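## Task

Take the cardboard box off the desk and set it on the counter, then release it. The task fails if the robot tips over or is left leaning.

## Robot and tools

ROBOT. TidyBot++: a mobile base (0.54 m long, 0.50 m wide, 0.38 m tall) on four driven casters, carrying a single seven-joint arm with a two-finger gripper. The shoulder sits 0.12 m ahead of the base centre, 0.68 m above the floor. Segments: upper arm 0.42 m, forearm 0.31 m, hand 0.31 m. Cameras: base_camera (fixed on the base) and wrist_camera (looks along the hand). The arm begins folded, hand pointing down, poking up to 0.08 m beyond the base front. A downward-pointing hand reaches at most about 0.94 m high, and only near the base.

FRAMES. Base frame, metres: origin on the floor below the base centre, x forward, y left, z up. hand_pose is the point between the finger pads; its own z axis runs out along the fingers, and the fingers open along its y axis. The odometry frame is where the base frame was at scene start; base_odometry counts wheel rotation only (slip shows as travel), heading in rad, left positive, -3.142 to 3.142. base_tilt is in degrees, positive when leaning forward or right.

move. Every key except cameras and blocking forms one action; base, joints and target may be combined and start together.
- base: an object with any of translate_m (forward +, -2 to 2 m), strafe_m (left +, -2 to 2 m), rotate_rad (counter-clockwise from above +, -6.3 to 6.3 rad). These are offsets from where the base stands when the command begins, along its axes at that moment; translate and strafe together drive straight to one point.
- joints: absolute targets by name, radians: joint_1_rad (any angle; positive turns the arm clockwise from above, opposite to heading), joint_2_rad (-2.249 to 2.249; 0 = upper arm vertical, positive leans forward), joint_3_rad (any), joint_4_rad (-2.579 to 2.579; 0 straight, negative bends the forearm forward when joint_3 is 3.14), joint_5_rad (any), joint_6_rad (-2.099 to 2.099; negative tips the hand forward with joint_3 3.14, joint_5 0), joint_7_rad (any; hand down, positive turns it counter-clockwise from above; at 1.57 fingers open left-right), gripper_pos (0 fully open to 1 fully closed; finger gap roughly 85 x (1 - gripper_pos) mm). Done tolerances: ±0.039 for joints 1-4, ±0.095 for 5-7, ±0.03 gripper. Unbounded joints go the short way; send steps below half a turn.
- target: one list of seven numbers, an absolute hand pose in the base frame: x, y, z in metres, then quaternion qw, qx, qy, qz. Alongside it, joints may hold only gripper_pos. The controller chooses the joint angles and may swing the elbow.
- speeds: lowers top speeds for this action only: translate_m and strafe_m 0.05-0.5 m/s, rotate_rad 0.1-1.57 rad/s. For a combined translate+strafe move, name the speed under one key only.
- cameras: list of base_camera, wrist_camera or all; [] gives none.
- blocking: true/omitted returns once everything is still; false returns within about 0.5 s while motion continues (check with wait(0), line earlier move).
Unknown keys make a call invalid; out-of-range values get it refused. A refused call, or an unrequested stop appearing, cancels the remaining move, wait and finished_scene calls in that reply. An action is capped at 15 s; a base move times out after 14 s.

wait: seconds (0 to 10), optional cameras; returns state and images. stop: brakes all your running motions; braked parts report stopped and may keep pressing. zoom_image: camera plus region [x0, y0, x1, y1] in image pixels, top-left origin, at most 504 x 504. finished_scene: scene = current scene number; ends it for good, and the goal must hold with the robot left alone.

RESULT LINES. move reads done or the worst status. base_status, joint_status, hand_status: done, moving, off_target (resting short, may still push), contact_stop or time_out (unrequested stops; old target dropped), not_followed (a check withheld the targets; "joint command not followed" with cause: for self-collision, "pose unreachable" for a target), torque_fault, limit_stop_at_motor_heat. Base done only means the wheels turned enough. hand_target is where the hand would sit with joints on target; to hold still after a target, resend hand_target, not hand_pose. To fix position, add (wanted - hand_pose) to the last target's x, y, z. motor_effort is percent of maximum, positive toward higher angles, peak in brackets. on_its_own lists uncommanded actions. Motor temperatures go in joint order; MOTOR HOT at 60 °C, OVER-TEMPERATURE FAULT at 75 °C (arm sinks for 30-60 s; resend targets afterwards). ARM HIT flags a hard strike on the base or the arm itself. The pictures line orders the images.

CAUTIONS. The arm does not avoid furniture and keeps pushing when blocked; nothing stops it hitting the base. Torque limits: 104.5 N m joints 1-4, 51.3 N m joints 5-7; exceeding one freezes the arm and gripper for 10 s. Held loads make the arm sag; correct it, and never command a loaded joint to its current reading. When a held object lands, hand_pose barely drops while effort shifts slightly. Hand positions may be 1-2 cm off; trust the images. Tipping risk: arm caught above about 0.6 m while the base moves, sideways pulls on a raised hand, reaching far out from folded over nearby furniture, or swinging a stretched arm sideways; backing off or retracting restores balance. Avoid dropping objects, releasing them while moving, slamming, hard hits, heavy pushes and squeezing a still-supported object hard, since these are penalised.

Each tool is called after "Emit:" by a JSON object that holds its "api" and its "payload", one argument or row to a line.

## Session

Emit:
{"api": "move", "payload": {

}}

Scene clock: 0.00 s.
Motor temperatures (°C): [41 36 32 38 43 39 39]
base_odometry: x=+0.000 y=+0.000 heading=+0.000
base_tilt: forward=+0.3 right=-0.3
base_status: not commanded
joint_positions: joint_1_rad=+0.042 joint_2_rad=-0.321 joint_3_rad=+3.112 joint_4_rad=-2.511 joint_5_rad=+0.012 joint_6_rad=-0.825 joint_7_rad=+1.605 gripper_pos=+0.000
joint_status: not commanded
motor_effort: joint_1_rad=+1 joint_2_rad=-2 joint_3_rad=+0 joint_4_rad=+14 joint_5_rad=+0 joint_6_rad=+2 joint_7_rad=+0
hand_pose: x=+0.2810 y=-0.0044 z=+0.5896 quat_wxyz=(+0.011, +0.998, +0.014, +0.063) (m; base frame)
hand_target: x=+0.2811 y=-0.0044 z=+0.5897 quat_wxyz=(+0.011, +0.998, +0.014, +0.063) (m; base frame)
hand_status: not commanded
pictures: base_camera, wrist_camera

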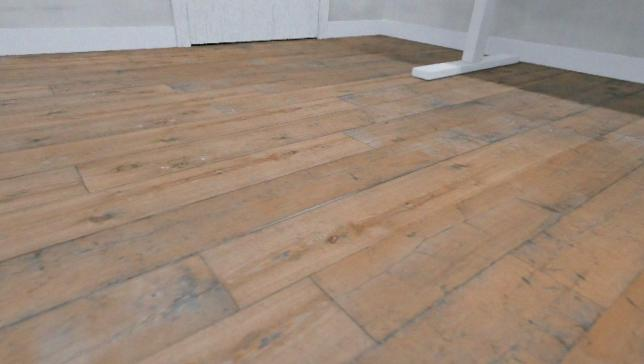

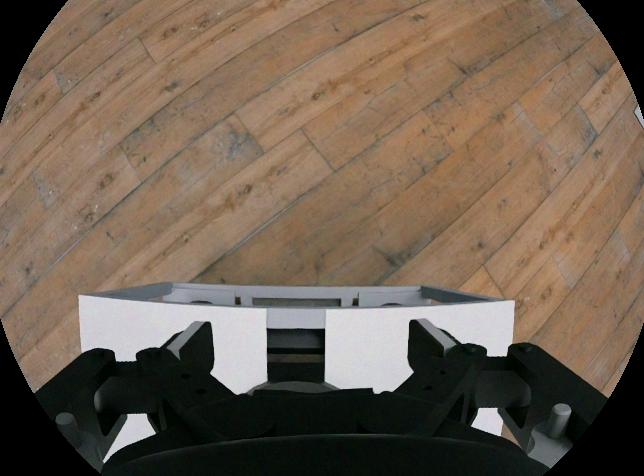

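Emit:
{"api": "move", "payload": {
  "joints": {"joint_6_rad": 0.4}
}}

Emit:
{"api": "move", "payload": {
  "base": {"rotate_rad": -1.2}
}}

Emit:
{"api": "move", "payload": {
  "base": {"rotate_rad": -1.2}
}}

Emit:
{"api": "move", "payload": {
  "base": {"rotate_rad": -1.2}
}}

Emit:
{"api": "move", "payload": {
  "base": {"rotate_rad": -1.2}
}}

Scene clock: 7.27 s.
Motor temperatures (°C): [41 36 32 38 43 39 39]
move: done
base_odometry: x=+0.000 y=+0.000 heading=+0.000
base_tilt: forward=+0.3 right=-0.3
base_status: not commanded
joint_positions: joint_1_rad=+0.042 joint_2_rad=-0.321 joint_3_rad=+3.112 joint_4_rad=-2.511 joint_5_rad=+0.012 joint_6_rad=+0.338 joint_7_rad=+1.605 gripper_pos=+0.000
joint_status: all done
motor_effort: joint_1_rad=+1(1) joint_2_rad=-7(7) joint_3_rad=+0(1) joint_4_rad=+19(20) joint_5_rad=+0(1) joint_6_rad=+9(9) joint_7_rad=+1(1)
hand_pose: x=+0.5410 y=-0.0020 z=+0.8118 quat_wxyz=(+0.020, +0.799, +0.017, +0.600) (m; base frame)
hand_target: x=+0.5457 y=-0.0017 z=+0.8306 quat_wxyz=(+0.020, +0.780, +0.017, +0.625) (m; base frame)
hand_status: not commanded
pictures: base_camera, wrist_camera
camera_calibration:
wrist_camera: T_world_to_cam=[[-0.048069, -0.998024, 0.0404614, -0.0149327], [-0.302091, -0.024085, -0.952975, 0.991767], [0.952066, -0.0580316, -0.300337, -0.133845], [0, 0, 0, 1]] pos_world=[0.426315, 0.00121628, 0.905534]

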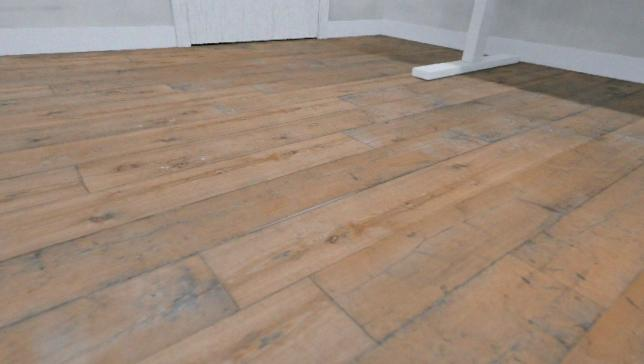

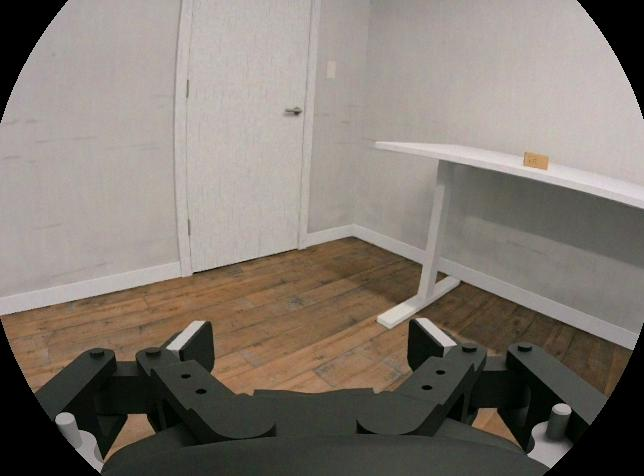

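Scene clock: 9.33 s.
Motor temperatures (°C): [41 36 32 38 43 39 39]
move: done
base_odometry: x=+0.000 y=+0.000 heading=-1.200
base_tilt: forward=+0.2 right=-0.3
base_status: done
joint_positions: joint_1_rad=+0.042 joint_2_rad=-0.321 joint_3_rad=+3.112 joint_4_rad=-2.511 joint_5_rad=+0.012 joint_6_rad=+0.338 joint_7_rad=+1.605 gripper_pos=+0.000
joint_status: not commanded
motor_effort: joint_1_rad=+1(2) joint_2_rad=-7(8) joint_3_rad=+0(2) joint_4_rad=+18(19) joint_5_rad=+0(1) joint_6_rad=+9(9) joint_7_rad=+1(1)
hand_pose: x=+0.5410 y=-0.0022 z=+0.8118 quat_wxyz=(+0.020, +0.799, +0.016, +0.600) (m; base frame)
hand_target: x=+0.5457 y=-0.0017 z=+0.8306 quat_wxyz=(+0.020, +0.780, +0.017, +0.625) (m; base frame)
hand_status: not commanded
pictures: base_camera, wrist_camera
camera_calibration:
wrist_camera: T_world_to_cam=[[-0.0484207, -0.998012, 0.040351, -0.0147833], [-0.301997, -0.0238794, -0.95301, 0.991755], [0.952078, -0.0583313, -0.30024, -0.133942], [0, 0, 0, 1]] pos_world=[0.426314, 0.00111564, 0.905534]

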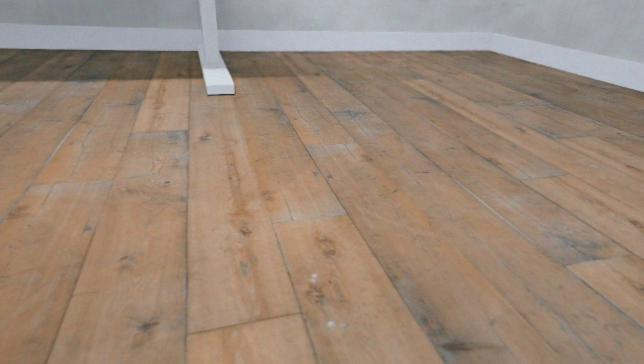

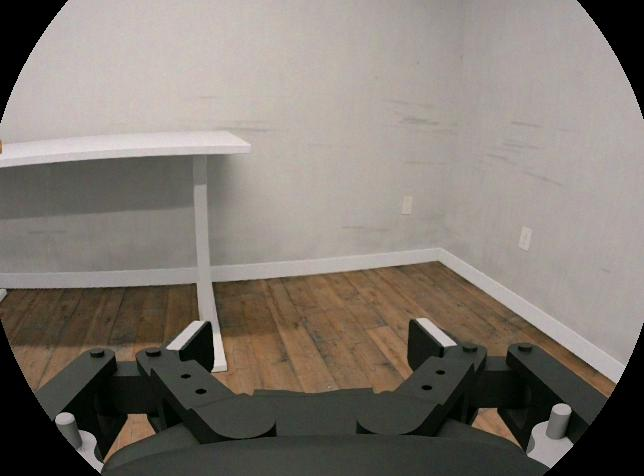

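Scene clock: 11.40 s.
Motor temperatures (°C): [41 36 32 38 43 39 39]
move: done
base_odometry: x=+0.000 y=+0.000 heading=-2.399
base_tilt: forward=+0.3 right=-0.3
base_status: done
joint_positions: joint_1_rad=+0.042 joint_2_rad=-0.321 joint_3_rad=+3.113 joint_4_rad=-2.511 joint_5_rad=+0.012 joint_6_rad=+0.338 joint_7_rad=+1.605 gripper_pos=+0.000
joint_status: not commanded
motor_effort: joint_1_rad=+1(2) joint_2_rad=-7(8) joint_3_rad=+0(2) joint_4_rad=+19(20) joint_5_rad=+0(1) joint_6_rad=+9(9) joint_7_rad=+1(1)
hand_pose: x=+0.5410 y=-0.0023 z=+0.8118 quat_wxyz=(+0.020, +0.799, +0.016, +0.600) (m; base frame)
hand_target: x=+0.5457 y=-0.0017 z=+0.8306 quat_wxyz=(+0.020, +0.780, +0.017, +0.625) (m; base frame)
hand_status: not commanded
pictures: base_camera, wrist_camera
camera_calibration:
wrist_camera: T_world_to_cam=[[-0.0487655, -0.997999, 0.0402491, -0.0146446], [-0.301994, -0.0236785, -0.953016, 0.991756], [0.952062, -0.0586293, -0.300235, -0.133944], [0, 0, 0, 1]] pos_world=[0.426313, 0.00101502, 0.905534]

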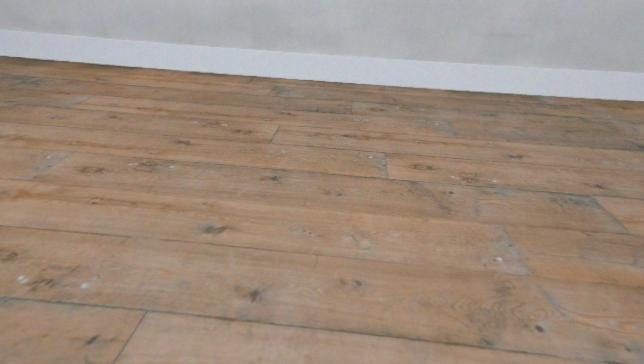

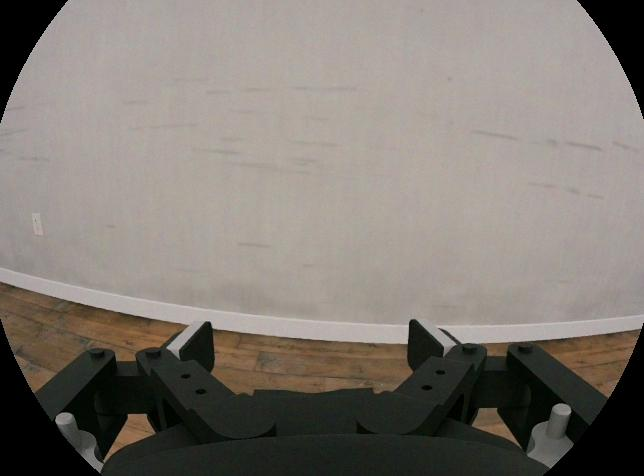

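Scene clock: 13.43 s.
Motor temperatures (°C): [41 36 32 38 43 39 39]
move: done
base_odometry: x=+0.000 y=+0.000 heading=+2.685
base_tilt: forward=+0.2 right=-0.3
base_status: done
joint_positions: joint_1_rad=+0.042 joint_2_rad=-0.321 joint_3_rad=+3.113 joint_4_rad=-2.511 joint_5_rad=+0.012 joint_6_rad=+0.338 joint_7_rad=+1.605 gripper_pos=+0.000
joint_status: not commanded
motor_effort: joint_1_rad=+1(3) joint_2_rad=-7(8) joint_3_rad=-1(2) joint_4_rad=+19(20) joint_5_rad=+0(1) joint_6_rad=+9(9) joint_7_rad=+1(1)
hand_pose: x=+0.5410 y=-0.0024 z=+0.8118 quat_wxyz=(+0.020, +0.799, +0.016, +0.600) (m; base frame)
hand_target: x=+0.5457 y=-0.0017 z=+0.8306 quat_wxyz=(+0.020, +0.780, +0.017, +0.625) (m; base frame)
hand_status: not commanded
pictures: base_camera, wrist_camera
camera_calibration:
wrist_camera: T_world_to_cam=[[-0.0489906, -0.99799, 0.0402101, -0.0146174], [-0.301903, -0.0235791, -0.953047, 0.991838], [0.952079, -0.0588299, -0.300141, -0.134012], [0, 0, 0, 1]] pos_world=[0.426313, 0.000914694, 0.905634]

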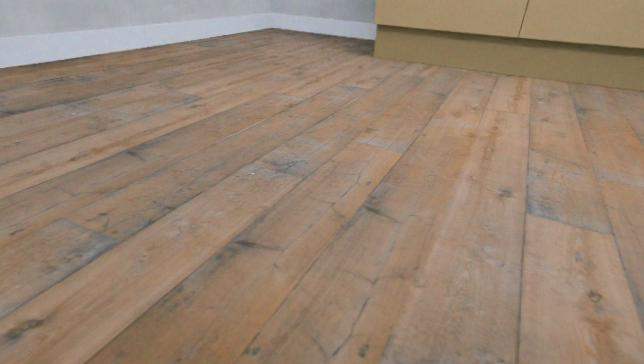

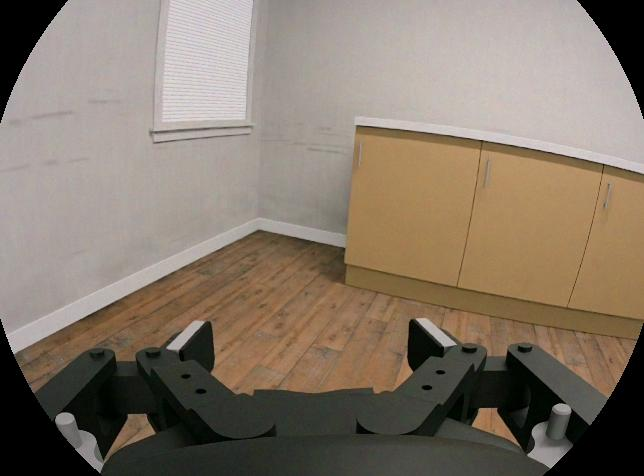

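Scene clock: 15.50 s.
Motor temperatures (°C): [41 36 32 38 42 39 39]
move: done
base_odometry: x=+0.000 y=+0.000 heading=+1.485
base_tilt: forward=+0.2 right=-0.3
base_status: done
joint_positions: joint_1_rad=+0.042 joint_2_rad=-0.321 joint_3_rad=+3.113 joint_4_rad=-2.511 joint_5_rad=+0.012 joint_6_rad=+0.338 joint_7_rad=+1.605 gripper_pos=+0.000
joint_status: not commanded
motor_effort: joint_1_rad=+1(3) joint_2_rad=-7(8) joint_3_rad=+0(2) joint_4_rad=+19(20) joint_5_rad=+0(1) joint_6_rad=+8(9) joint_7_rad=+1(1)
hand_pose: x=+0.5410 y=-0.0025 z=+0.8118 quat_wxyz=(+0.020, +0.799, +0.016, +0.600) (m; base frame)
hand_target: x=+0.5457 y=-0.0017 z=+0.8306 quat_wxyz=(+0.020, +0.780, +0.017, +0.625) (m; base frame)
hand_status: not commanded
pictures: base_camera, wrist_camera
camera_calibration:
wrist_camera: T_world_to_cam=[[-0.0491451, -0.997988, 0.0400492, -0.0145062], [-0.301895, -0.0233794, -0.953054, 0.991839], [0.952074, -0.0589286, -0.300139, -0.134017], [0, 0, 0, 1]] pos_world=[0.426312, 0.000814148, 0.905634]

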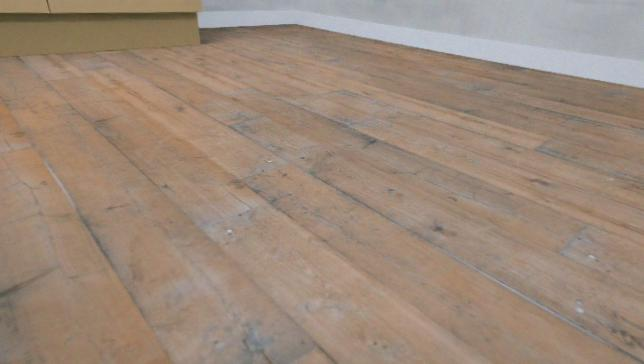

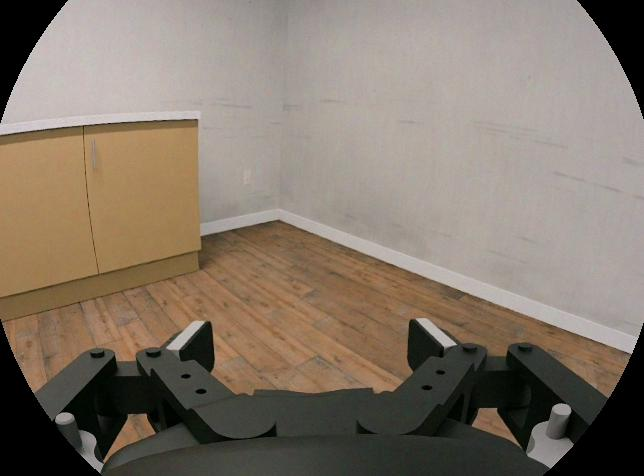

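Emit:
{"api": "move", "payload": {
  "base": {"rotate_rad": -2.355},
  "cameras": []
}}

Emit:
{"api": "move", "payload": {
  "base": {"strafe_m": 0.5, "translate_m": 0.25}
}}

Scene clock: 35.60 s.
Motor temperatures (°C): [41 35 32 38 42 39 39]
move: done
base_odometry: x=+0.000 y=+0.000 heading=-0.869
base_tilt: forward=+0.3 right=-0.3
base_status: done
joint_positions: joint_1_rad=+0.042 joint_2_rad=-0.321 joint_3_rad=+3.113 joint_4_rad=-2.511 joint_5_rad=+0.012 joint_6_rad=+0.338 joint_7_rad=+1.605 gripper_pos=+0.000
joint_status: not commanded
motor_effort: joint_1_rad=+1(2) joint_2_rad=-7(8) joint_3_rad=+0(2) joint_4_rad=+18(20) joint_5_rad=+0(1) joint_6_rad=+8(9) joint_7_rad=+1(1)
hand_pose: x=+0.5410 y=-0.0025 z=+0.8119 quat_wxyz=(+0.020, +0.799, +0.016, +0.600) (m; base frame)
hand_target: x=+0.5457 y=-0.0017 z=+0.8306 quat_wxyz=(+0.020, +0.780, +0.017, +0.625) (m; base frame)
hand_status: not commanded
pictures: none
No camera images: "cameras" was empty.

Scene clock: 38.13 s.
Motor temperatures (°C): [41 35 32 38 42 39 39]
move: done
base_odometry: x=+0.543 y=+0.132 heading=-0.870
base_tilt: forward=+0.3 right=-0.3
base_status: done
joint_positions: joint_1_rad=+0.042 joint_2_rad=-0.321 joint_3_rad=+3.113 joint_4_rad=-2.511 joint_5_rad=+0.012 joint_6_rad=+0.338 joint_7_rad=+1.605 gripper_pos=+0.000
joint_status: not commanded
motor_effort: joint_1_rad=+1(2) joint_2_rad=-7(8) joint_3_rad=+0(2) joint_4_rad=+19(20) joint_5_rad=-1(1) joint_6_rad=+8(9) joint_7_rad=+0(1)
hand_pose: x=+0.5410 y=-0.0025 z=+0.8120 quat_wxyz=(+0.020, +0.799, +0.016, +0.601) (m; base frame)
hand_target: x=+0.5457 y=-0.0017 z=+0.8306 quat_wxyz=(+0.020, +0.780, +0.017, +0.625) (m; base frame)
hand_status: not commanded
pictures: base_camera, wrist_camera
camera_calibration:
wrist_camera: T_world_to_cam=[[-0.0490434, -0.997992, 0.0400915, -0.0144919], [-0.301414, -0.0234803, -0.953204, 0.991867], [0.952231, -0.0588325, -0.299657, -0.134484], [0, 0, 0, 1]] pos_world=[0.426311, 0.00091444, 0.905734]

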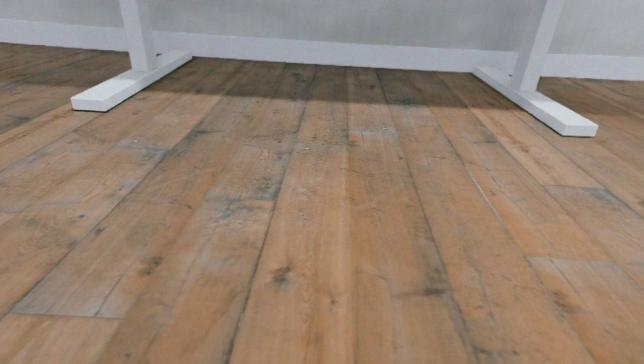

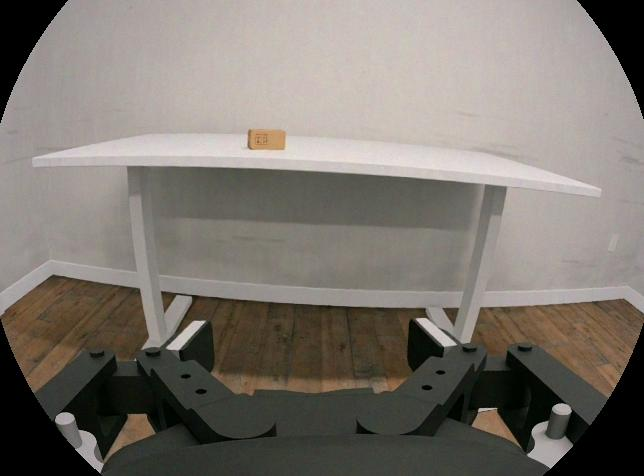

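Emit:
{"api": "move", "payload": {
  "joints": {"joint_4_rad": -1.521, "joint_6_rad": -1.0},
  "cameras": []
}}

Emit:
{"api": "move", "payload": {
  "base": {"strafe_m": 0.1, "translate_m": 0.35}
}}

Scene clock: 63.73 s.
Motor temperatures (°C): [40 35 31 38 42 39 39]
move: done
base_odometry: x=+0.543 y=+0.132 heading=-0.870
base_tilt: forward=+0.2 right=-0.3
base_status: not commanded
joint_positions: joint_1_rad=+0.042 joint_2_rad=-0.321 joint_3_rad=+3.113 joint_4_rad=-1.544 joint_5_rad=+0.012 joint_6_rad=-0.921 joint_7_rad=+1.605 gripper_pos=+0.000
joint_status: all done
motor_effort: joint_1_rad=+1(1) joint_2_rad=-8(10) joint_3_rad=+0(1) joint_4_rad=+21(23) joint_5_rad=+0(1) joint_6_rad=+8(10) joint_7_rad=+1(1)
hand_pose: x=+0.5431 y=-0.0047 z=+1.0189 quat_wxyz=(+0.021, +0.878, +0.012, +0.478) (m; base frame)
hand_target: x=+0.5306 y=-0.0042 z=+1.0116 quat_wxyz=(+0.021, +0.891, +0.012, +0.453) (m; base frame)
hand_status: not commanded
pictures: none
No camera images: "cameras" was empty.

Scene clock: 65.80 s.
Motor temperatures (°C): [40 35 31 38 42 39 39]
move: done
base_odometry: x=+0.846 y=-0.071 heading=-0.870
base_tilt: forward=+0.2 right=-0.2
base_status: done
joint_positions: joint_1_rad=+0.042 joint_2_rad=-0.316 joint_3_rad=+3.113 joint_4_rad=-1.543 joint_5_rad=+0.012 joint_6_rad=-0.925 joint_7_rad=+1.605 gripper_pos=+0.000
joint_status: not commanded
motor_effort: joint_1_rad=+1(2) joint_2_rad=-9(12) joint_3_rad=+0(2) joint_4_rad=+20(22) joint_5_rad=+0(1) joint_6_rad=+7(9) joint_7_rad=+1(1)
hand_pose: x=+0.5441 y=-0.0048 z=+1.0164 quat_wxyz=(+0.021, +0.880, +0.012, +0.474) (m; base frame)
hand_target: x=+0.5306 y=-0.0042 z=+1.0116 quat_wxyz=(+0.021, +0.891, +0.012, +0.453) (m; base frame)
hand_status: not commanded
pictures: base_camera, wrist_camera
camera_calibration:
wrist_camera: T_world_to_cam=[[-0.051389, -0.997285, 0.0527349, -0.0364687], [-0.570486, -0.0140267, -0.821188, 1.19981], [0.819698, -0.0722845, -0.568216, 0.268744], [0, 0, 0, 1]] pos_world=[0.462313, -0.000114238, 1.1399]

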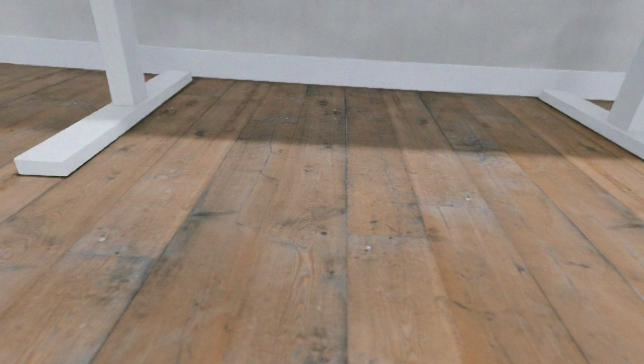

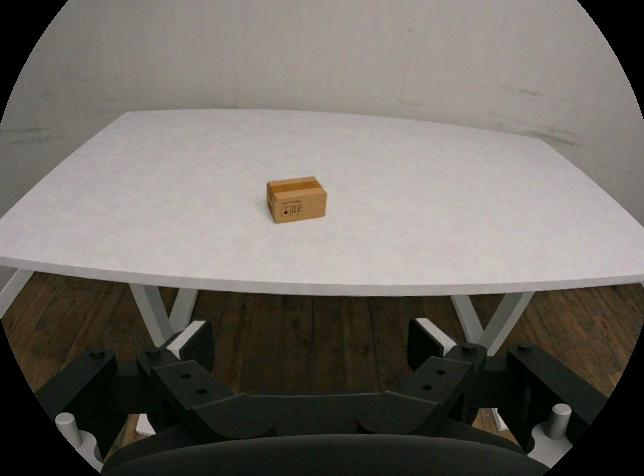

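Emit:
{"api": "zoom_image", "payload": {
  "camera": "wrist_camera",
  "region": [240, 150, 360, 240]
}}

Scaled by 4.200.

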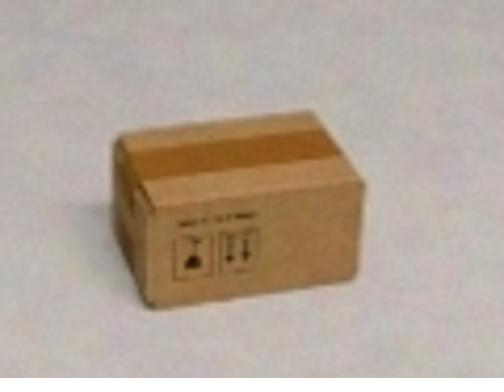

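Emit:
{"api": "move", "payload": {
  "base": {"translate_m": 0.44},
  "cameras": ["wrist_camera"]
}}

Emit:
{"api": "move", "payload": {
  "target": [0.53, 0.0, 0.94, 0, 0.809, -0.588, 0]
}}

Scene clock: 111.17 s.
Motor temperatures (°C): [40 35 31 38 42 38 39]
move: done
base_odometry: x=+1.130 y=-0.408 heading=-0.869
base_tilt: forward=+0.3 right=-0.3
base_status: done
joint_positions: joint_1_rad=+0.042 joint_2_rad=-0.316 joint_3_rad=+3.113 joint_4_rad=-1.541 joint_5_rad=+0.012 joint_6_rad=-0.927 joint_7_rad=+1.605 gripper_pos=+0.000
joint_status: not commanded
motor_effort: joint_1_rad=+1(2) joint_2_rad=-9(13) joint_3_rad=+0(1) joint_4_rad=+20(22) joint_5_rad=+0(0) joint_6_rad=+8(9) joint_7_rad=+1(1)
hand_pose: x=+0.5439 y=-0.0048 z=+1.0168 quat_wxyz=(+0.021, +0.880, +0.012, +0.474) (m; base frame)
hand_target: x=+0.5306 y=-0.0042 z=+1.0116 quat_wxyz=(+0.021, +0.891, +0.012, +0.453) (m; base frame)
hand_status: not commanded
pictures: wrist_camera
camera_calibration:
wrist_camera: T_world_to_cam=[[-0.0514369, -0.997287, 0.052665, -0.0363984], [-0.570595, -0.0139321, -0.821113, 1.19999], [0.819619, -0.0722859, -0.56833, 0.269302], [0, 0, 0, 1]] pos_world=[0.462113, -0.000114479, 1.1403]

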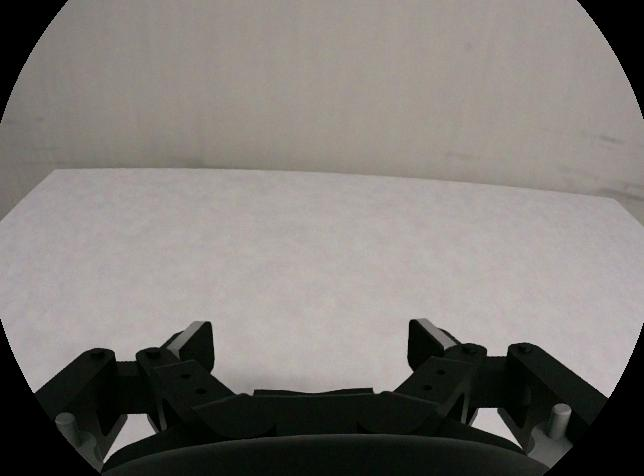

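Scene clock: 113.77 s.
Motor temperatures (°C): [40 35 31 38 42 38 39]
move: off_target
base_odometry: x=+1.130 y=-0.408 heading=-0.869
base_tilt: forward=+0.3 right=-0.3
base_status: not commanded
joint_positions: joint_1_rad=-0.072 joint_2_rad=+0.355 joint_3_rad=+3.359 joint_4_rad=-0.638 joint_5_rad=-0.048 joint_6_rad=-2.037 joint_7_rad=+0.421 gripper_pos=+0.000
joint_status: not commanded
motor_effort: joint_1_rad=+1(2) joint_2_rad=-27(28) joint_3_rad=+0(1) joint_4_rad=+15(22) joint_5_rad=+0(1) joint_6_rad=+1(8) joint_7_rad=+0(1)
hand_pose: x=+0.5639 y=-0.0245 z=+0.9397 quat_wxyz=(-0.014, +0.809, -0.585, +0.060) (m; base frame)
hand_target: x=+0.5484 y=-0.0012 z=+0.9405 quat_wxyz=(-0.016, +0.809, -0.588, +0.025) (m; base frame)
hand_status: off_target (0.042 m and 7.0 deg from the pose sent, 0.078 m and 90.3 deg at the start; a joint's target at an end of its range on 58 of 58 steps)
pictures: base_camera, wrist_camera
camera_calibration:
wrist_camera: T_world_to_cam=[[-0.956272, -0.288272, -0.0494266, 0.572557], [-0.285696, 0.956844, -0.0531708, 0.28929], [0.0626212, -0.0367247, -0.997361, 1.03857], [0, 0, 0, 1]] pos_world=[0.565133, -0.0736119, 1.07952]

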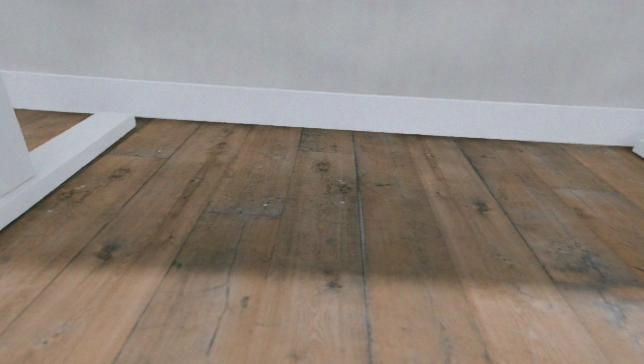

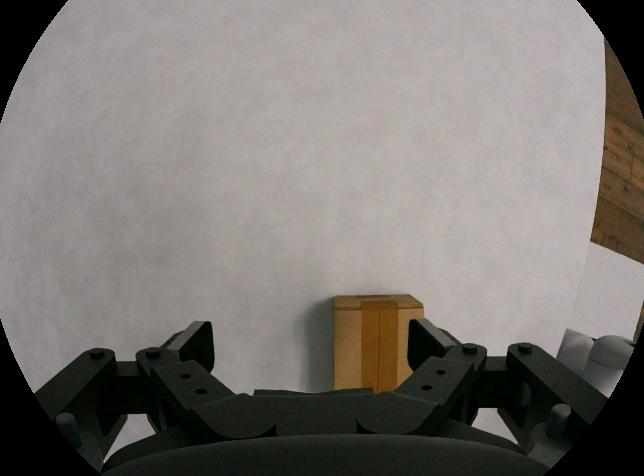

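Emit:
{"api": "move", "payload": {
  "target": [0.505, 0.008, 0.90, 0, 0.809, -0.588, 0],
  "cameras": ["wrist_camera"]
}}

Scene clock: 136.43 s.
Motor temperatures (°C): [40 35 31 38 42 38 39]
move: done
base_odometry: x=+1.130 y=-0.408 heading=-0.869
base_tilt: forward=+0.3 right=-0.3
base_status: not commanded
joint_positions: joint_1_rad=-0.118 joint_2_rad=+0.235 joint_3_rad=+3.351 joint_4_rad=-0.932 joint_5_rad=-0.048 joint_6_rad=-2.028 joint_7_rad=+0.382 gripper_pos=+0.000
joint_status: not commanded
motor_effort: joint_1_rad=+1(1) joint_2_rad=-23(27) joint_3_rad=+0(2) joint_4_rad=+15(16) joint_5_rad=+0(1) joint_6_rad=-1(1) joint_7_rad=+0(1)
hand_pose: x=+0.4915 y=-0.0063 z=+0.9044 quat_wxyz=(+0.015, +0.809, -0.587, -0.019) (m; base frame)
hand_target: x=+0.5050 y=+0.0080 z=+0.9000 quat_wxyz=(+0.000, +0.809, -0.588, +0.000) (m; base frame)
hand_status: done (0.020 m and 2.8 deg from the pose sent, 0.078 m and 7.0 deg at the start)
pictures: wrist_camera
camera_calibration:
wrist_camera: T_world_to_cam=[[-0.953858, -0.285757, 0.0921796, 0.377598], [-0.283477, 0.958256, 0.037231, 0.166445], [-0.0989707, 0.00938237, -0.995046, 1.08612], [0, 0, 0, 1]] pos_world=[0.514852, -0.0617864, 1.03973]

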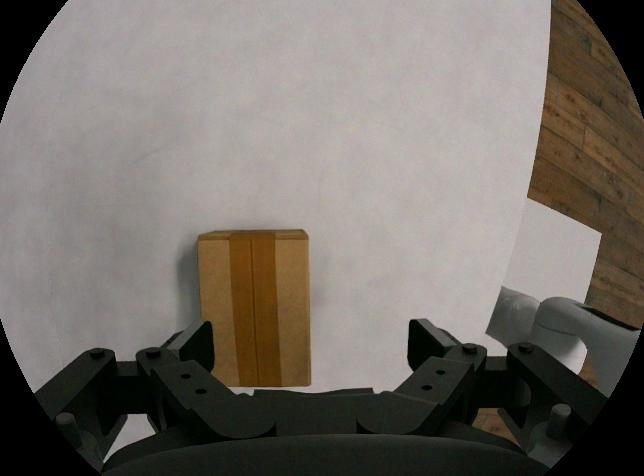

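Emit:
{"api": "move", "payload": {
  "target": [0.5305, 0.0143, 0.88, 0, 0.809, -0.588, 0],
  "cameras": ["wrist_camera"]
}}

Scene clock: 149.33 s.
Motor temperatures (°C): [39 35 31 38 42 38 39]
move: done
base_odometry: x=+1.130 y=-0.408 heading=-0.869
base_tilt: forward=+0.3 right=-0.3
base_status: not commanded
joint_positions: joint_1_rad=-0.135 joint_2_rad=+0.271 joint_3_rad=+3.351 joint_4_rad=-0.937 joint_5_rad=-0.048 joint_6_rad=-1.981 joint_7_rad=+0.376 gripper_pos=+0.000
joint_status: not commanded
motor_effort: joint_1_rad=+1(2) joint_2_rad=-24(26) joint_3_rad=+0(1) joint_4_rad=+16(16) joint_5_rad=+0(0) joint_6_rad=+0(1) joint_7_rad=+1(1)
hand_pose: x=+0.5130 y=+0.0002 z=+0.8886 quat_wxyz=(+0.016, +0.812, -0.583, -0.015) (m; base frame)
hand_target: x=+0.5305 y=+0.0143 z=+0.8800 quat_wxyz=(+0.000, +0.809, -0.588, +0.000) (m; base frame)
hand_status: done (0.024 m and 2.6 deg from the pose sent, 0.050 m and 2.8 deg at the start)
pictures: wrist_camera
camera_calibration:
wrist_camera: T_world_to_cam=[[-0.951496, -0.294645, 0.0885427, 0.403425], [-0.293264, 0.955606, 0.0285201, 0.179698], [-0.0930153, 0.00117045, -0.995664, 1.07003], [0, 0, 0, 1]] pos_world=[0.536085, -0.0541053, 1.02455]

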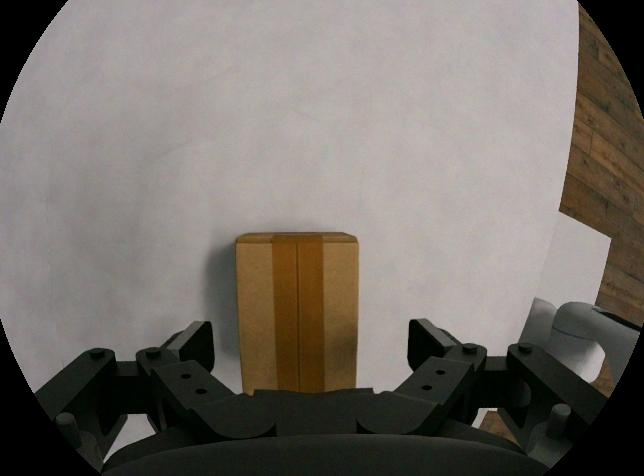

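Emit:
{"api": "move", "payload": {
  "target": [0.532, 0.0165, 0.845, 0, 0.809, -0.588, 0],
  "cameras": ["wrist_camera"]
}}

Scene clock: 156.60 s.
Motor temperatures (°C): [39 35 31 38 42 38 39]
move: done
base_odometry: x=+1.130 y=-0.408 heading=-0.869
base_tilt: forward=+0.2 right=-0.3
base_status: not commanded
joint_positions: joint_1_rad=-0.140 joint_2_rad=+0.263 joint_3_rad=+3.351 joint_4_rad=-1.082 joint_5_rad=-0.048 joint_6_rad=-1.861 joint_7_rad=+0.366 gripper_pos=+0.000
joint_status: not commanded
motor_effort: joint_1_rad=+1(2) joint_2_rad=-25(26) joint_3_rad=+0(1) joint_4_rad=+16(17) joint_5_rad=+0(0) joint_6_rad=+0(1) joint_7_rad=+0(1)
hand_pose: x=+0.5166 y=+0.0002 z=+0.8486 quat_wxyz=(+0.019, +0.809, -0.587, -0.023) (m; base frame)
hand_target: x=+0.5320 y=+0.0165 z=+0.8450 quat_wxyz=(+0.000, +0.809, -0.588, +0.000) (m; base frame)
hand_status: done (0.023 m and 3.5 deg from the pose sent, 0.050 m and 2.6 deg at the start)
pictures: wrist_camera
camera_calibration:
wrist_camera: T_world_to_cam=[[-0.952881, -0.284868, 0.104246, 0.397801], [-0.282437, 0.958545, 0.0377031, 0.168565], [-0.110665, 0.00648361, -0.993837, 1.03808], [0, 0, 0, 1]] pos_world=[0.541546, -0.0549864, 0.983862]

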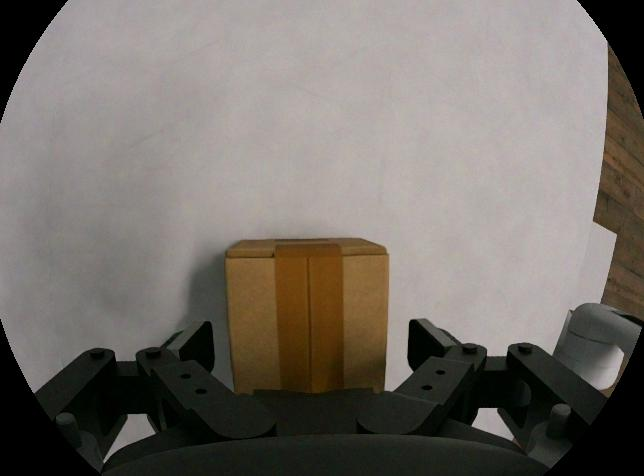

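Emit:
{"api": "move", "payload": {
  "target": [0.532, 0.0165, 0.838, 0, 0.809, -0.588, 0],
  "cameras": []
}}

Emit:
{"api": "move", "payload": {
  "joints": {"gripper_pos": 0.5}
}}

Scene clock: 181.17 s.
Motor temperatures (°C): [39 36 31 38 42 38 39]
move: done
base_odometry: x=+1.130 y=-0.408 heading=-0.869
base_tilt: forward=+0.3 right=-0.3
base_status: not commanded
joint_positions: joint_1_rad=-0.140 joint_2_rad=+0.258 joint_3_rad=+3.347 joint_4_rad=-1.112 joint_5_rad=-0.048 joint_6_rad=-1.833 joint_7_rad=+0.365 gripper_pos=+0.000
joint_status: not commanded
motor_effort: joint_1_rad=+1(1) joint_2_rad=-24(26) joint_3_rad=+0(1) joint_4_rad=+16(17) joint_5_rad=+0(0) joint_6_rad=+0(1) joint_7_rad=+0(1)
hand_pose: x=+0.5175 y=+0.0009 z=+0.8417 quat_wxyz=(+0.017, +0.809, -0.587, -0.022) (m; base frame)
hand_target: x=+0.5320 y=+0.0165 z=+0.8380 quat_wxyz=(+0.000, +0.809, -0.588, +0.000) (m; base frame)
hand_status: done (0.022 m and 3.2 deg from the pose sent, 0.025 m and 3.5 deg at the start)
pictures: none
No camera images: "cameras" was empty.

Scene clock: 182.07 s.
Motor temperatures (°C): [39 36 31 38 42 38 39]
move: off_target
base_odometry: x=+1.130 y=-0.407 heading=-0.869
base_tilt: forward=+0.3 right=-0.3
base_status: not commanded
joint_positions: joint_1_rad=-0.140 joint_2_rad=+0.251 joint_3_rad=+3.347 joint_4_rad=-1.116 joint_5_rad=-0.048 joint_6_rad=-1.832 joint_7_rad=+0.364 gripper_pos=+0.368
joint_status: gripper_pos off_target (ended at +0.368, target +0.500)
motor_effort: joint_1_rad=+1(1) joint_2_rad=-25(26) joint_3_rad=+0(1) joint_4_rad=+17(17) joint_5_rad=+0(0) joint_6_rad=-1(1) joint_7_rad=+1(1)
hand_pose: x=+0.5157 y=+0.0008 z=+0.8432 quat_wxyz=(+0.016, +0.809, -0.587, -0.021) (m; base frame)
hand_target: x=+0.5320 y=+0.0165 z=+0.8380 quat_wxyz=(+0.000, +0.809, -0.588, +0.000) (m; base frame)
hand_status: not commanded
pictures: base_camera, wrist_camera
camera_calibration:
wrist_camera: T_world_to_cam=[[-0.953536, -0.28561, 0.0958953, 0.404996], [-0.283173, 0.958299, 0.0384228, 0.167689], [-0.10287, 0.0094826, -0.99465, 1.02933], [0, 0, 0, 1]] pos_world=[0.53955, -0.0547861, 0.978539]

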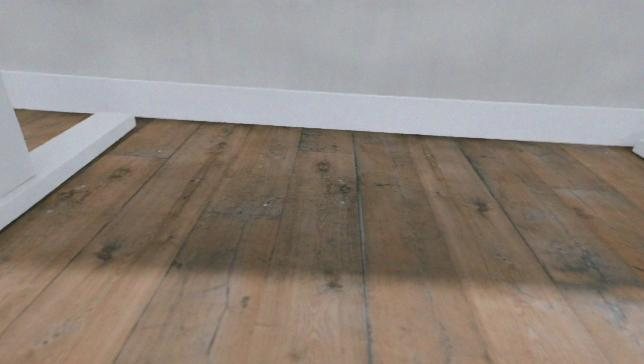

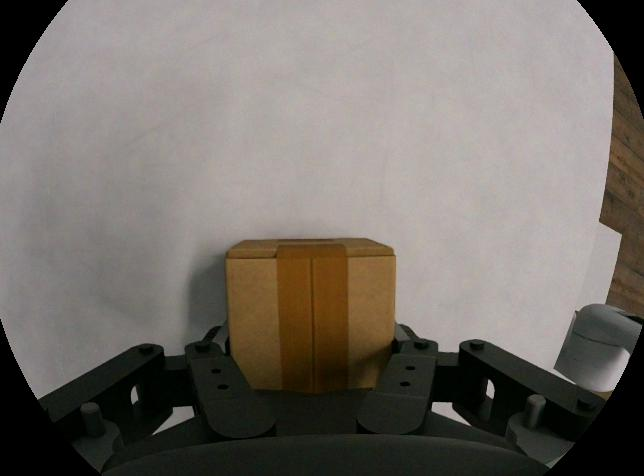

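Emit:
{"api": "move", "payload": {
  "target": [0.53, 0.0165, 0.88, 0, 0.809, -0.588, 0]
}}

Scene clock: 185.23 s.
Motor temperatures (°C): [39 36 31 38 42 38 39]
move: done
base_odometry: x=+1.130 y=-0.407 heading=-0.869
base_tilt: forward=+0.3 right=-0.3
base_status: not commanded
joint_positions: joint_1_rad=-0.140 joint_2_rad=+0.264 joint_3_rad=+3.347 joint_4_rad=-0.984 joint_5_rad=-0.048 joint_6_rad=-1.853 joint_7_rad=+0.364 gripper_pos=+0.368
joint_status: not commanded
motor_effort: joint_1_rad=+1(1) joint_2_rad=-26(26) joint_3_rad=+1(1) joint_4_rad=+17(18) joint_5_rad=+0(1) joint_6_rad=+0(2) joint_7_rad=+1(1)
hand_pose: x=+0.5414 y=+0.0017 z=+0.8774 quat_wxyz=(-0.009, +0.811, -0.585, +0.021) (m; base frame)
hand_target: x=+0.5300 y=+0.0165 z=+0.8800 quat_wxyz=(+0.000, +0.809, -0.588, +0.000) (m; base frame)
hand_status: done (0.019 m and 2.7 deg from the pose sent, 0.043 m and 3.0 deg at the start)
pictures: base_camera, wrist_camera
camera_calibration:
wrist_camera: T_world_to_cam=[[-0.956531, -0.291575, 0.0056745, 0.507304], [-0.291566, 0.956548, 0.00233048, 0.209014], [-0.00610744, 0.000574683, -0.999981, 1.01829], [0, 0, 0, 1]] pos_world=[0.552412, -0.0526006, 1.01491]

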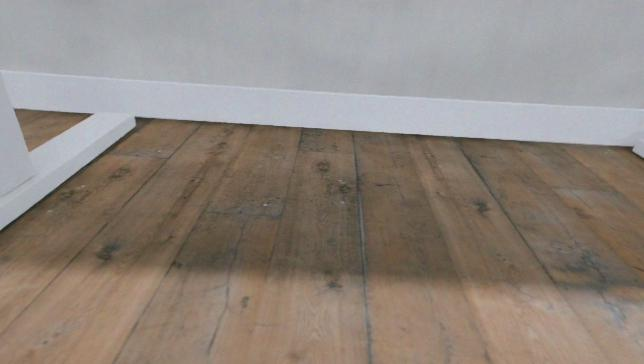

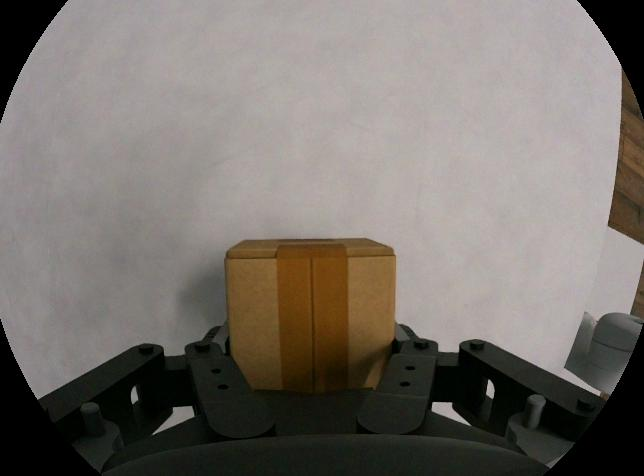

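Emit:
{"api": "move", "payload": {
  "target": [0.51, 0.0165, 0.92, 0, 0.809, -0.588, 0],
  "joints": {"gripper_pos": 0.6},
  "cameras": []
}}

Emit:
{"api": "move", "payload": {
  "base": {"translate_m": -0.62},
  "cameras": ["wrist_camera"]
}}

Emit:
{"api": "move", "payload": {
  "base": {"rotate_rad": 3.14},
  "joints": {"joint_1_rad": 0.042, "joint_2_rad": -0.321, "joint_3_rad": 3.112, "joint_4_rad": -1.521, "joint_5_rad": 0.012, "joint_6_rad": -1.0, "joint_7_rad": 1.605}
}}

Scene clock: 199.50 s.
Motor temperatures (°C): [39 36 31 38 42 38 39]
move: off_target
base_odometry: x=+1.130 y=-0.407 heading=-0.869
base_tilt: forward=+0.3 right=-0.2
base_status: not commanded
joint_positions: joint_1_rad=-0.140 joint_2_rad=+0.265 joint_3_rad=+3.347 joint_4_rad=-0.857 joint_5_rad=-0.048 joint_6_rad=-1.974 joint_7_rad=+0.364 gripper_pos=+0.368
joint_status: gripper_pos off_target (ended at +0.368, target +0.600)
motor_effort: joint_1_rad=+1(1) joint_2_rad=-25(27) joint_3_rad=+0(1) joint_4_rad=+17(18) joint_5_rad=+0(0) joint_6_rad=+1(1) joint_7_rad=+1(1)
hand_pose: x=+0.5283 y=+0.0039 z=+0.9141 quat_wxyz=(-0.010, +0.813, -0.582, +0.024) (m; base frame)
hand_target: x=+0.5100 y=+0.0165 z=+0.9200 quat_wxyz=(+0.000, +0.809, -0.588, +0.000) (m; base frame)
hand_status: done (0.023 m and 3.0 deg from the pose sent, 0.055 m and 2.7 deg at the start)
pictures: none
No camera images: "cameras" was empty.

Scene clock: 202.17 s.
Motor temperatures (°C): [39 36 31 38 42 38 39]
move: done
base_odometry: x=+0.729 y=+0.066 heading=-0.869
base_tilt: forward=+0.3 right=-0.3
base_status: done
joint_positions: joint_1_rad=-0.143 joint_2_rad=+0.262 joint_3_rad=+3.347 joint_4_rad=-0.854 joint_5_rad=-0.048 joint_6_rad=-1.986 joint_7_rad=+0.364 gripper_pos=+0.368
joint_status: not commanded
motor_effort: joint_1_rad=+1(4) joint_2_rad=-25(29) joint_3_rad=+0(3) joint_4_rad=+17(17) joint_5_rad=+0(1) joint_6_rad=+1(3) joint_7_rad=+1(1)
hand_pose: x=+0.5246 y=+0.0050 z=+0.9160 quat_wxyz=(-0.008, +0.813, -0.581, +0.021) (m; base frame)
hand_target: x=+0.5100 y=+0.0165 z=+0.9200 quat_wxyz=(+0.000, +0.809, -0.588, +0.000) (m; base frame)
hand_status: not commanded
pictures: wrist_camera
camera_calibration:
wrist_camera: T_world_to_cam=[[-0.95404, -0.299591, 0.00730775, 0.489174], [-0.299595, 0.954066, 0.000579673, 0.206586], [-0.00714574, -0.00163634, -0.999973, 1.05724], [0, 0, 0, 1]] pos_world=[0.536138, -0.0488149, 1.05352]

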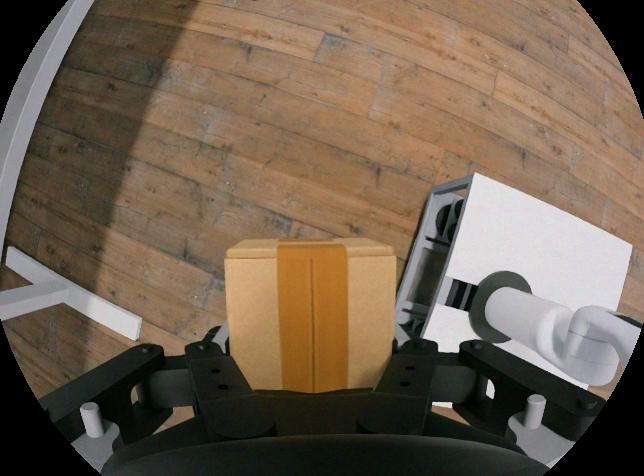

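Scene clock: 205.50 s.
Motor temperatures (°C): [39 36 31 38 42 38 39]
move: done
base_odometry: x=+0.729 y=+0.066 heading=+2.270
base_tilt: forward=+0.3 right=-0.3
base_status: done
joint_positions: joint_1_rad=+0.016 joint_2_rad=-0.306 joint_3_rad=+3.120 joint_4_rad=-1.501 joint_5_rad=-0.038 joint_6_rad=-1.069 joint_7_rad=+1.561 gripper_pos=+0.368
joint_status: all done
motor_effort: joint_1_rad=+1(2) joint_2_rad=-9(27) joint_3_rad=+0(3) joint_4_rad=+21(22) joint_5_rad=-1(2) joint_6_rad=+7(8) joint_7_rad=+0(2)
hand_pose: x=+0.5238 y=+0.0158 z=+0.9991 quat_wxyz=(-0.019, +0.905, -0.002, +0.424) (m; base frame)
hand_target: x=+0.5306 y=-0.0044 z=+1.0116 quat_wxyz=(+0.021, +0.891, +0.012, +0.453) (m; base frame)
hand_status: not commanded
pictures: base_camera, wrist_camera
camera_calibration:
wrist_camera: T_world_to_cam=[[-0.0381738, -0.998936, -0.0258743, 0.0555366], [-0.65909, 0.0446322, -0.750739, 1.14937], [0.751095, -0.011605, -0.660093, 0.403844], [0, 0, 0, 1]] pos_world=[0.456333, 0.00886517, 1.13089]

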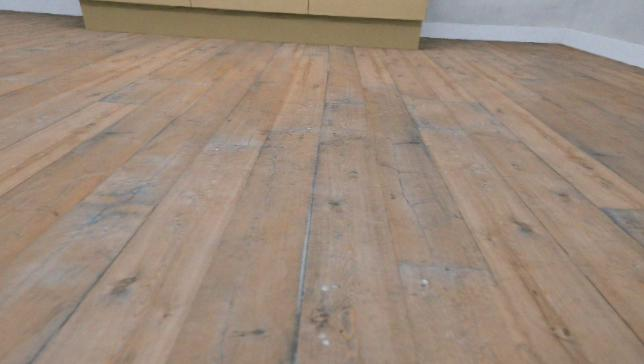

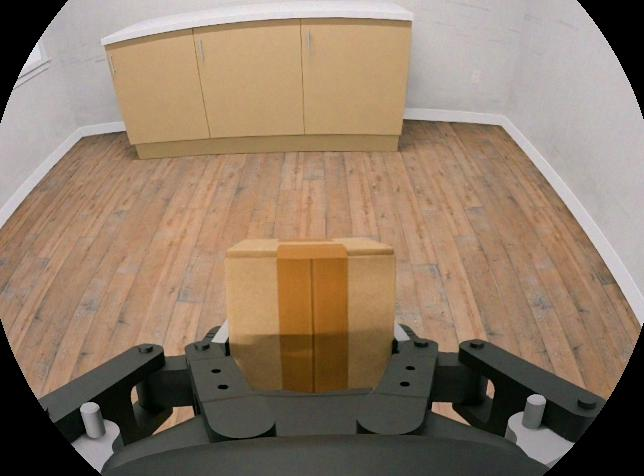

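Emit:
{"api": "move", "payload": {
  "base": {"translate_m": 1.5, "strafe_m": 0.3}
}}

Scene clock: 217.13 s.
Motor temperatures (°C): [39 36 31 38 42 38 39]
move: done
base_odometry: x=-0.466 y=+1.021 heading=+2.271
base_tilt: forward=+0.2 right=-0.3
base_status: done
joint_positions: joint_1_rad=+0.016 joint_2_rad=-0.315 joint_3_rad=+3.120 joint_4_rad=-1.504 joint_5_rad=-0.037 joint_6_rad=-1.065 joint_7_rad=+1.562 gripper_pos=+0.368
joint_status: not commanded
motor_effort: joint_1_rad=+1(2) joint_2_rad=-8(12) joint_3_rad=+1(1) joint_4_rad=+21(22) joint_5_rad=-1(1) joint_6_rad=+7(9) joint_7_rad=+1(1)
hand_pose: x=+0.5217 y=+0.0156 z=+1.0027 quat_wxyz=(-0.019, +0.903, -0.002, +0.429) (m; base frame)
hand_target: x=+0.5306 y=-0.0044 z=+1.0116 quat_wxyz=(+0.021, +0.891, +0.012, +0.453) (m; base frame)
hand_status: not commanded
pictures: base_camera, wrist_camera
camera_calibration:
wrist_camera: T_world_to_cam=[[-0.038219, -0.998944, -0.0254929, 0.0549604], [-0.650304, 0.0442341, -0.758385, 1.15381], [0.758712, -0.0124066, -0.651308, 0.395024], [0, 0, 0, 1]] pos_world=[0.452715, 0.00876575, 1.13371]

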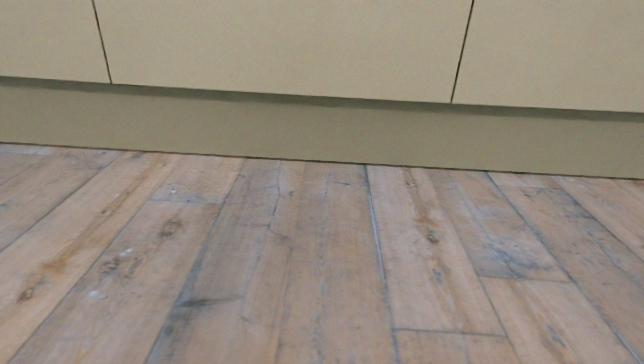

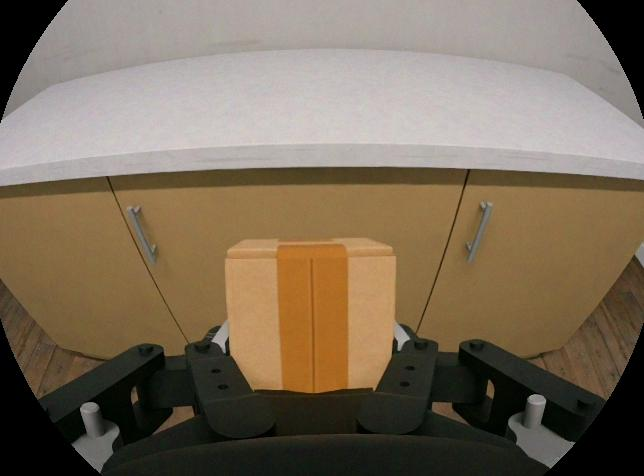

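Emit:
{"api": "move", "payload": {
  "base": {"translate_m": 0.54, "rotate_rad": -0.016}
}}

Scene clock: 228.47 s.
Motor temperatures (°C): [39 35 31 38 42 38 39]
move: done
base_odometry: x=-0.814 y=+1.434 heading=+2.255
base_tilt: forward=+0.3 right=-0.3
base_status: done
joint_positions: joint_1_rad=+0.018 joint_2_rad=-0.312 joint_3_rad=+3.118 joint_4_rad=-1.506 joint_5_rad=-0.035 joint_6_rad=-1.062 joint_7_rad=+1.562 gripper_pos=+0.368
joint_status: not commanded
motor_effort: joint_1_rad=+1(2) joint_2_rad=-9(14) joint_3_rad=+0(2) joint_4_rad=+22(22) joint_5_rad=+0(1) joint_6_rad=+8(9) joint_7_rad=+0(2)
hand_pose: x=+0.5230 y=+0.0147 z=+1.0011 quat_wxyz=(-0.017, +0.903, -0.002, +0.429) (m; base frame)
hand_target: x=+0.5306 y=-0.0044 z=+1.0116 quat_wxyz=(+0.021, +0.891, +0.012, +0.453) (m; base frame)
hand_status: not commanded
pictures: base_camera, wrist_camera
camera_calibration:
wrist_camera: T_world_to_cam=[[-0.0400831, -0.99893, -0.0230828, 0.0526978], [-0.651677, 0.0436471, -0.75724, 1.15299], [0.757437, -0.01531, -0.652729, 0.39512], [0, 0, 0, 1]] pos_world=[0.454213, 0.0083658, 1.13221]

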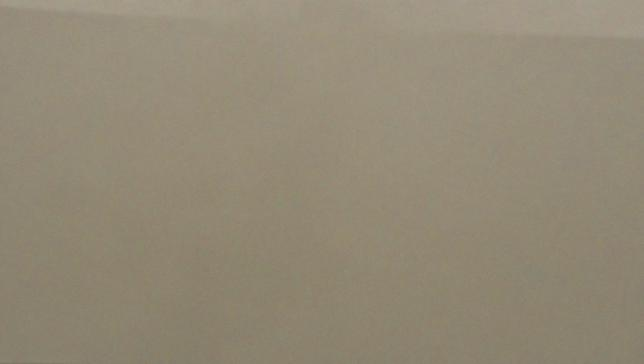

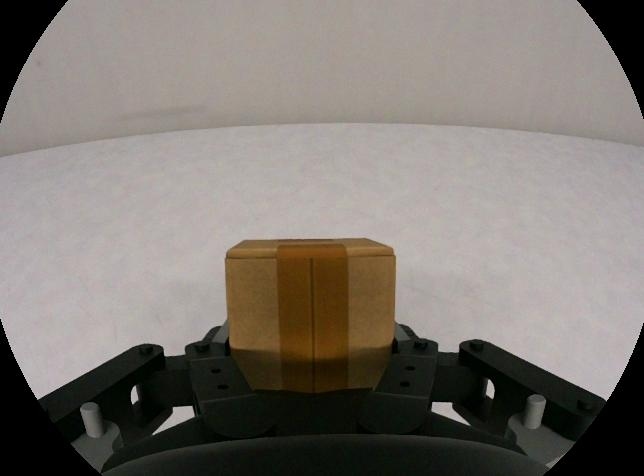

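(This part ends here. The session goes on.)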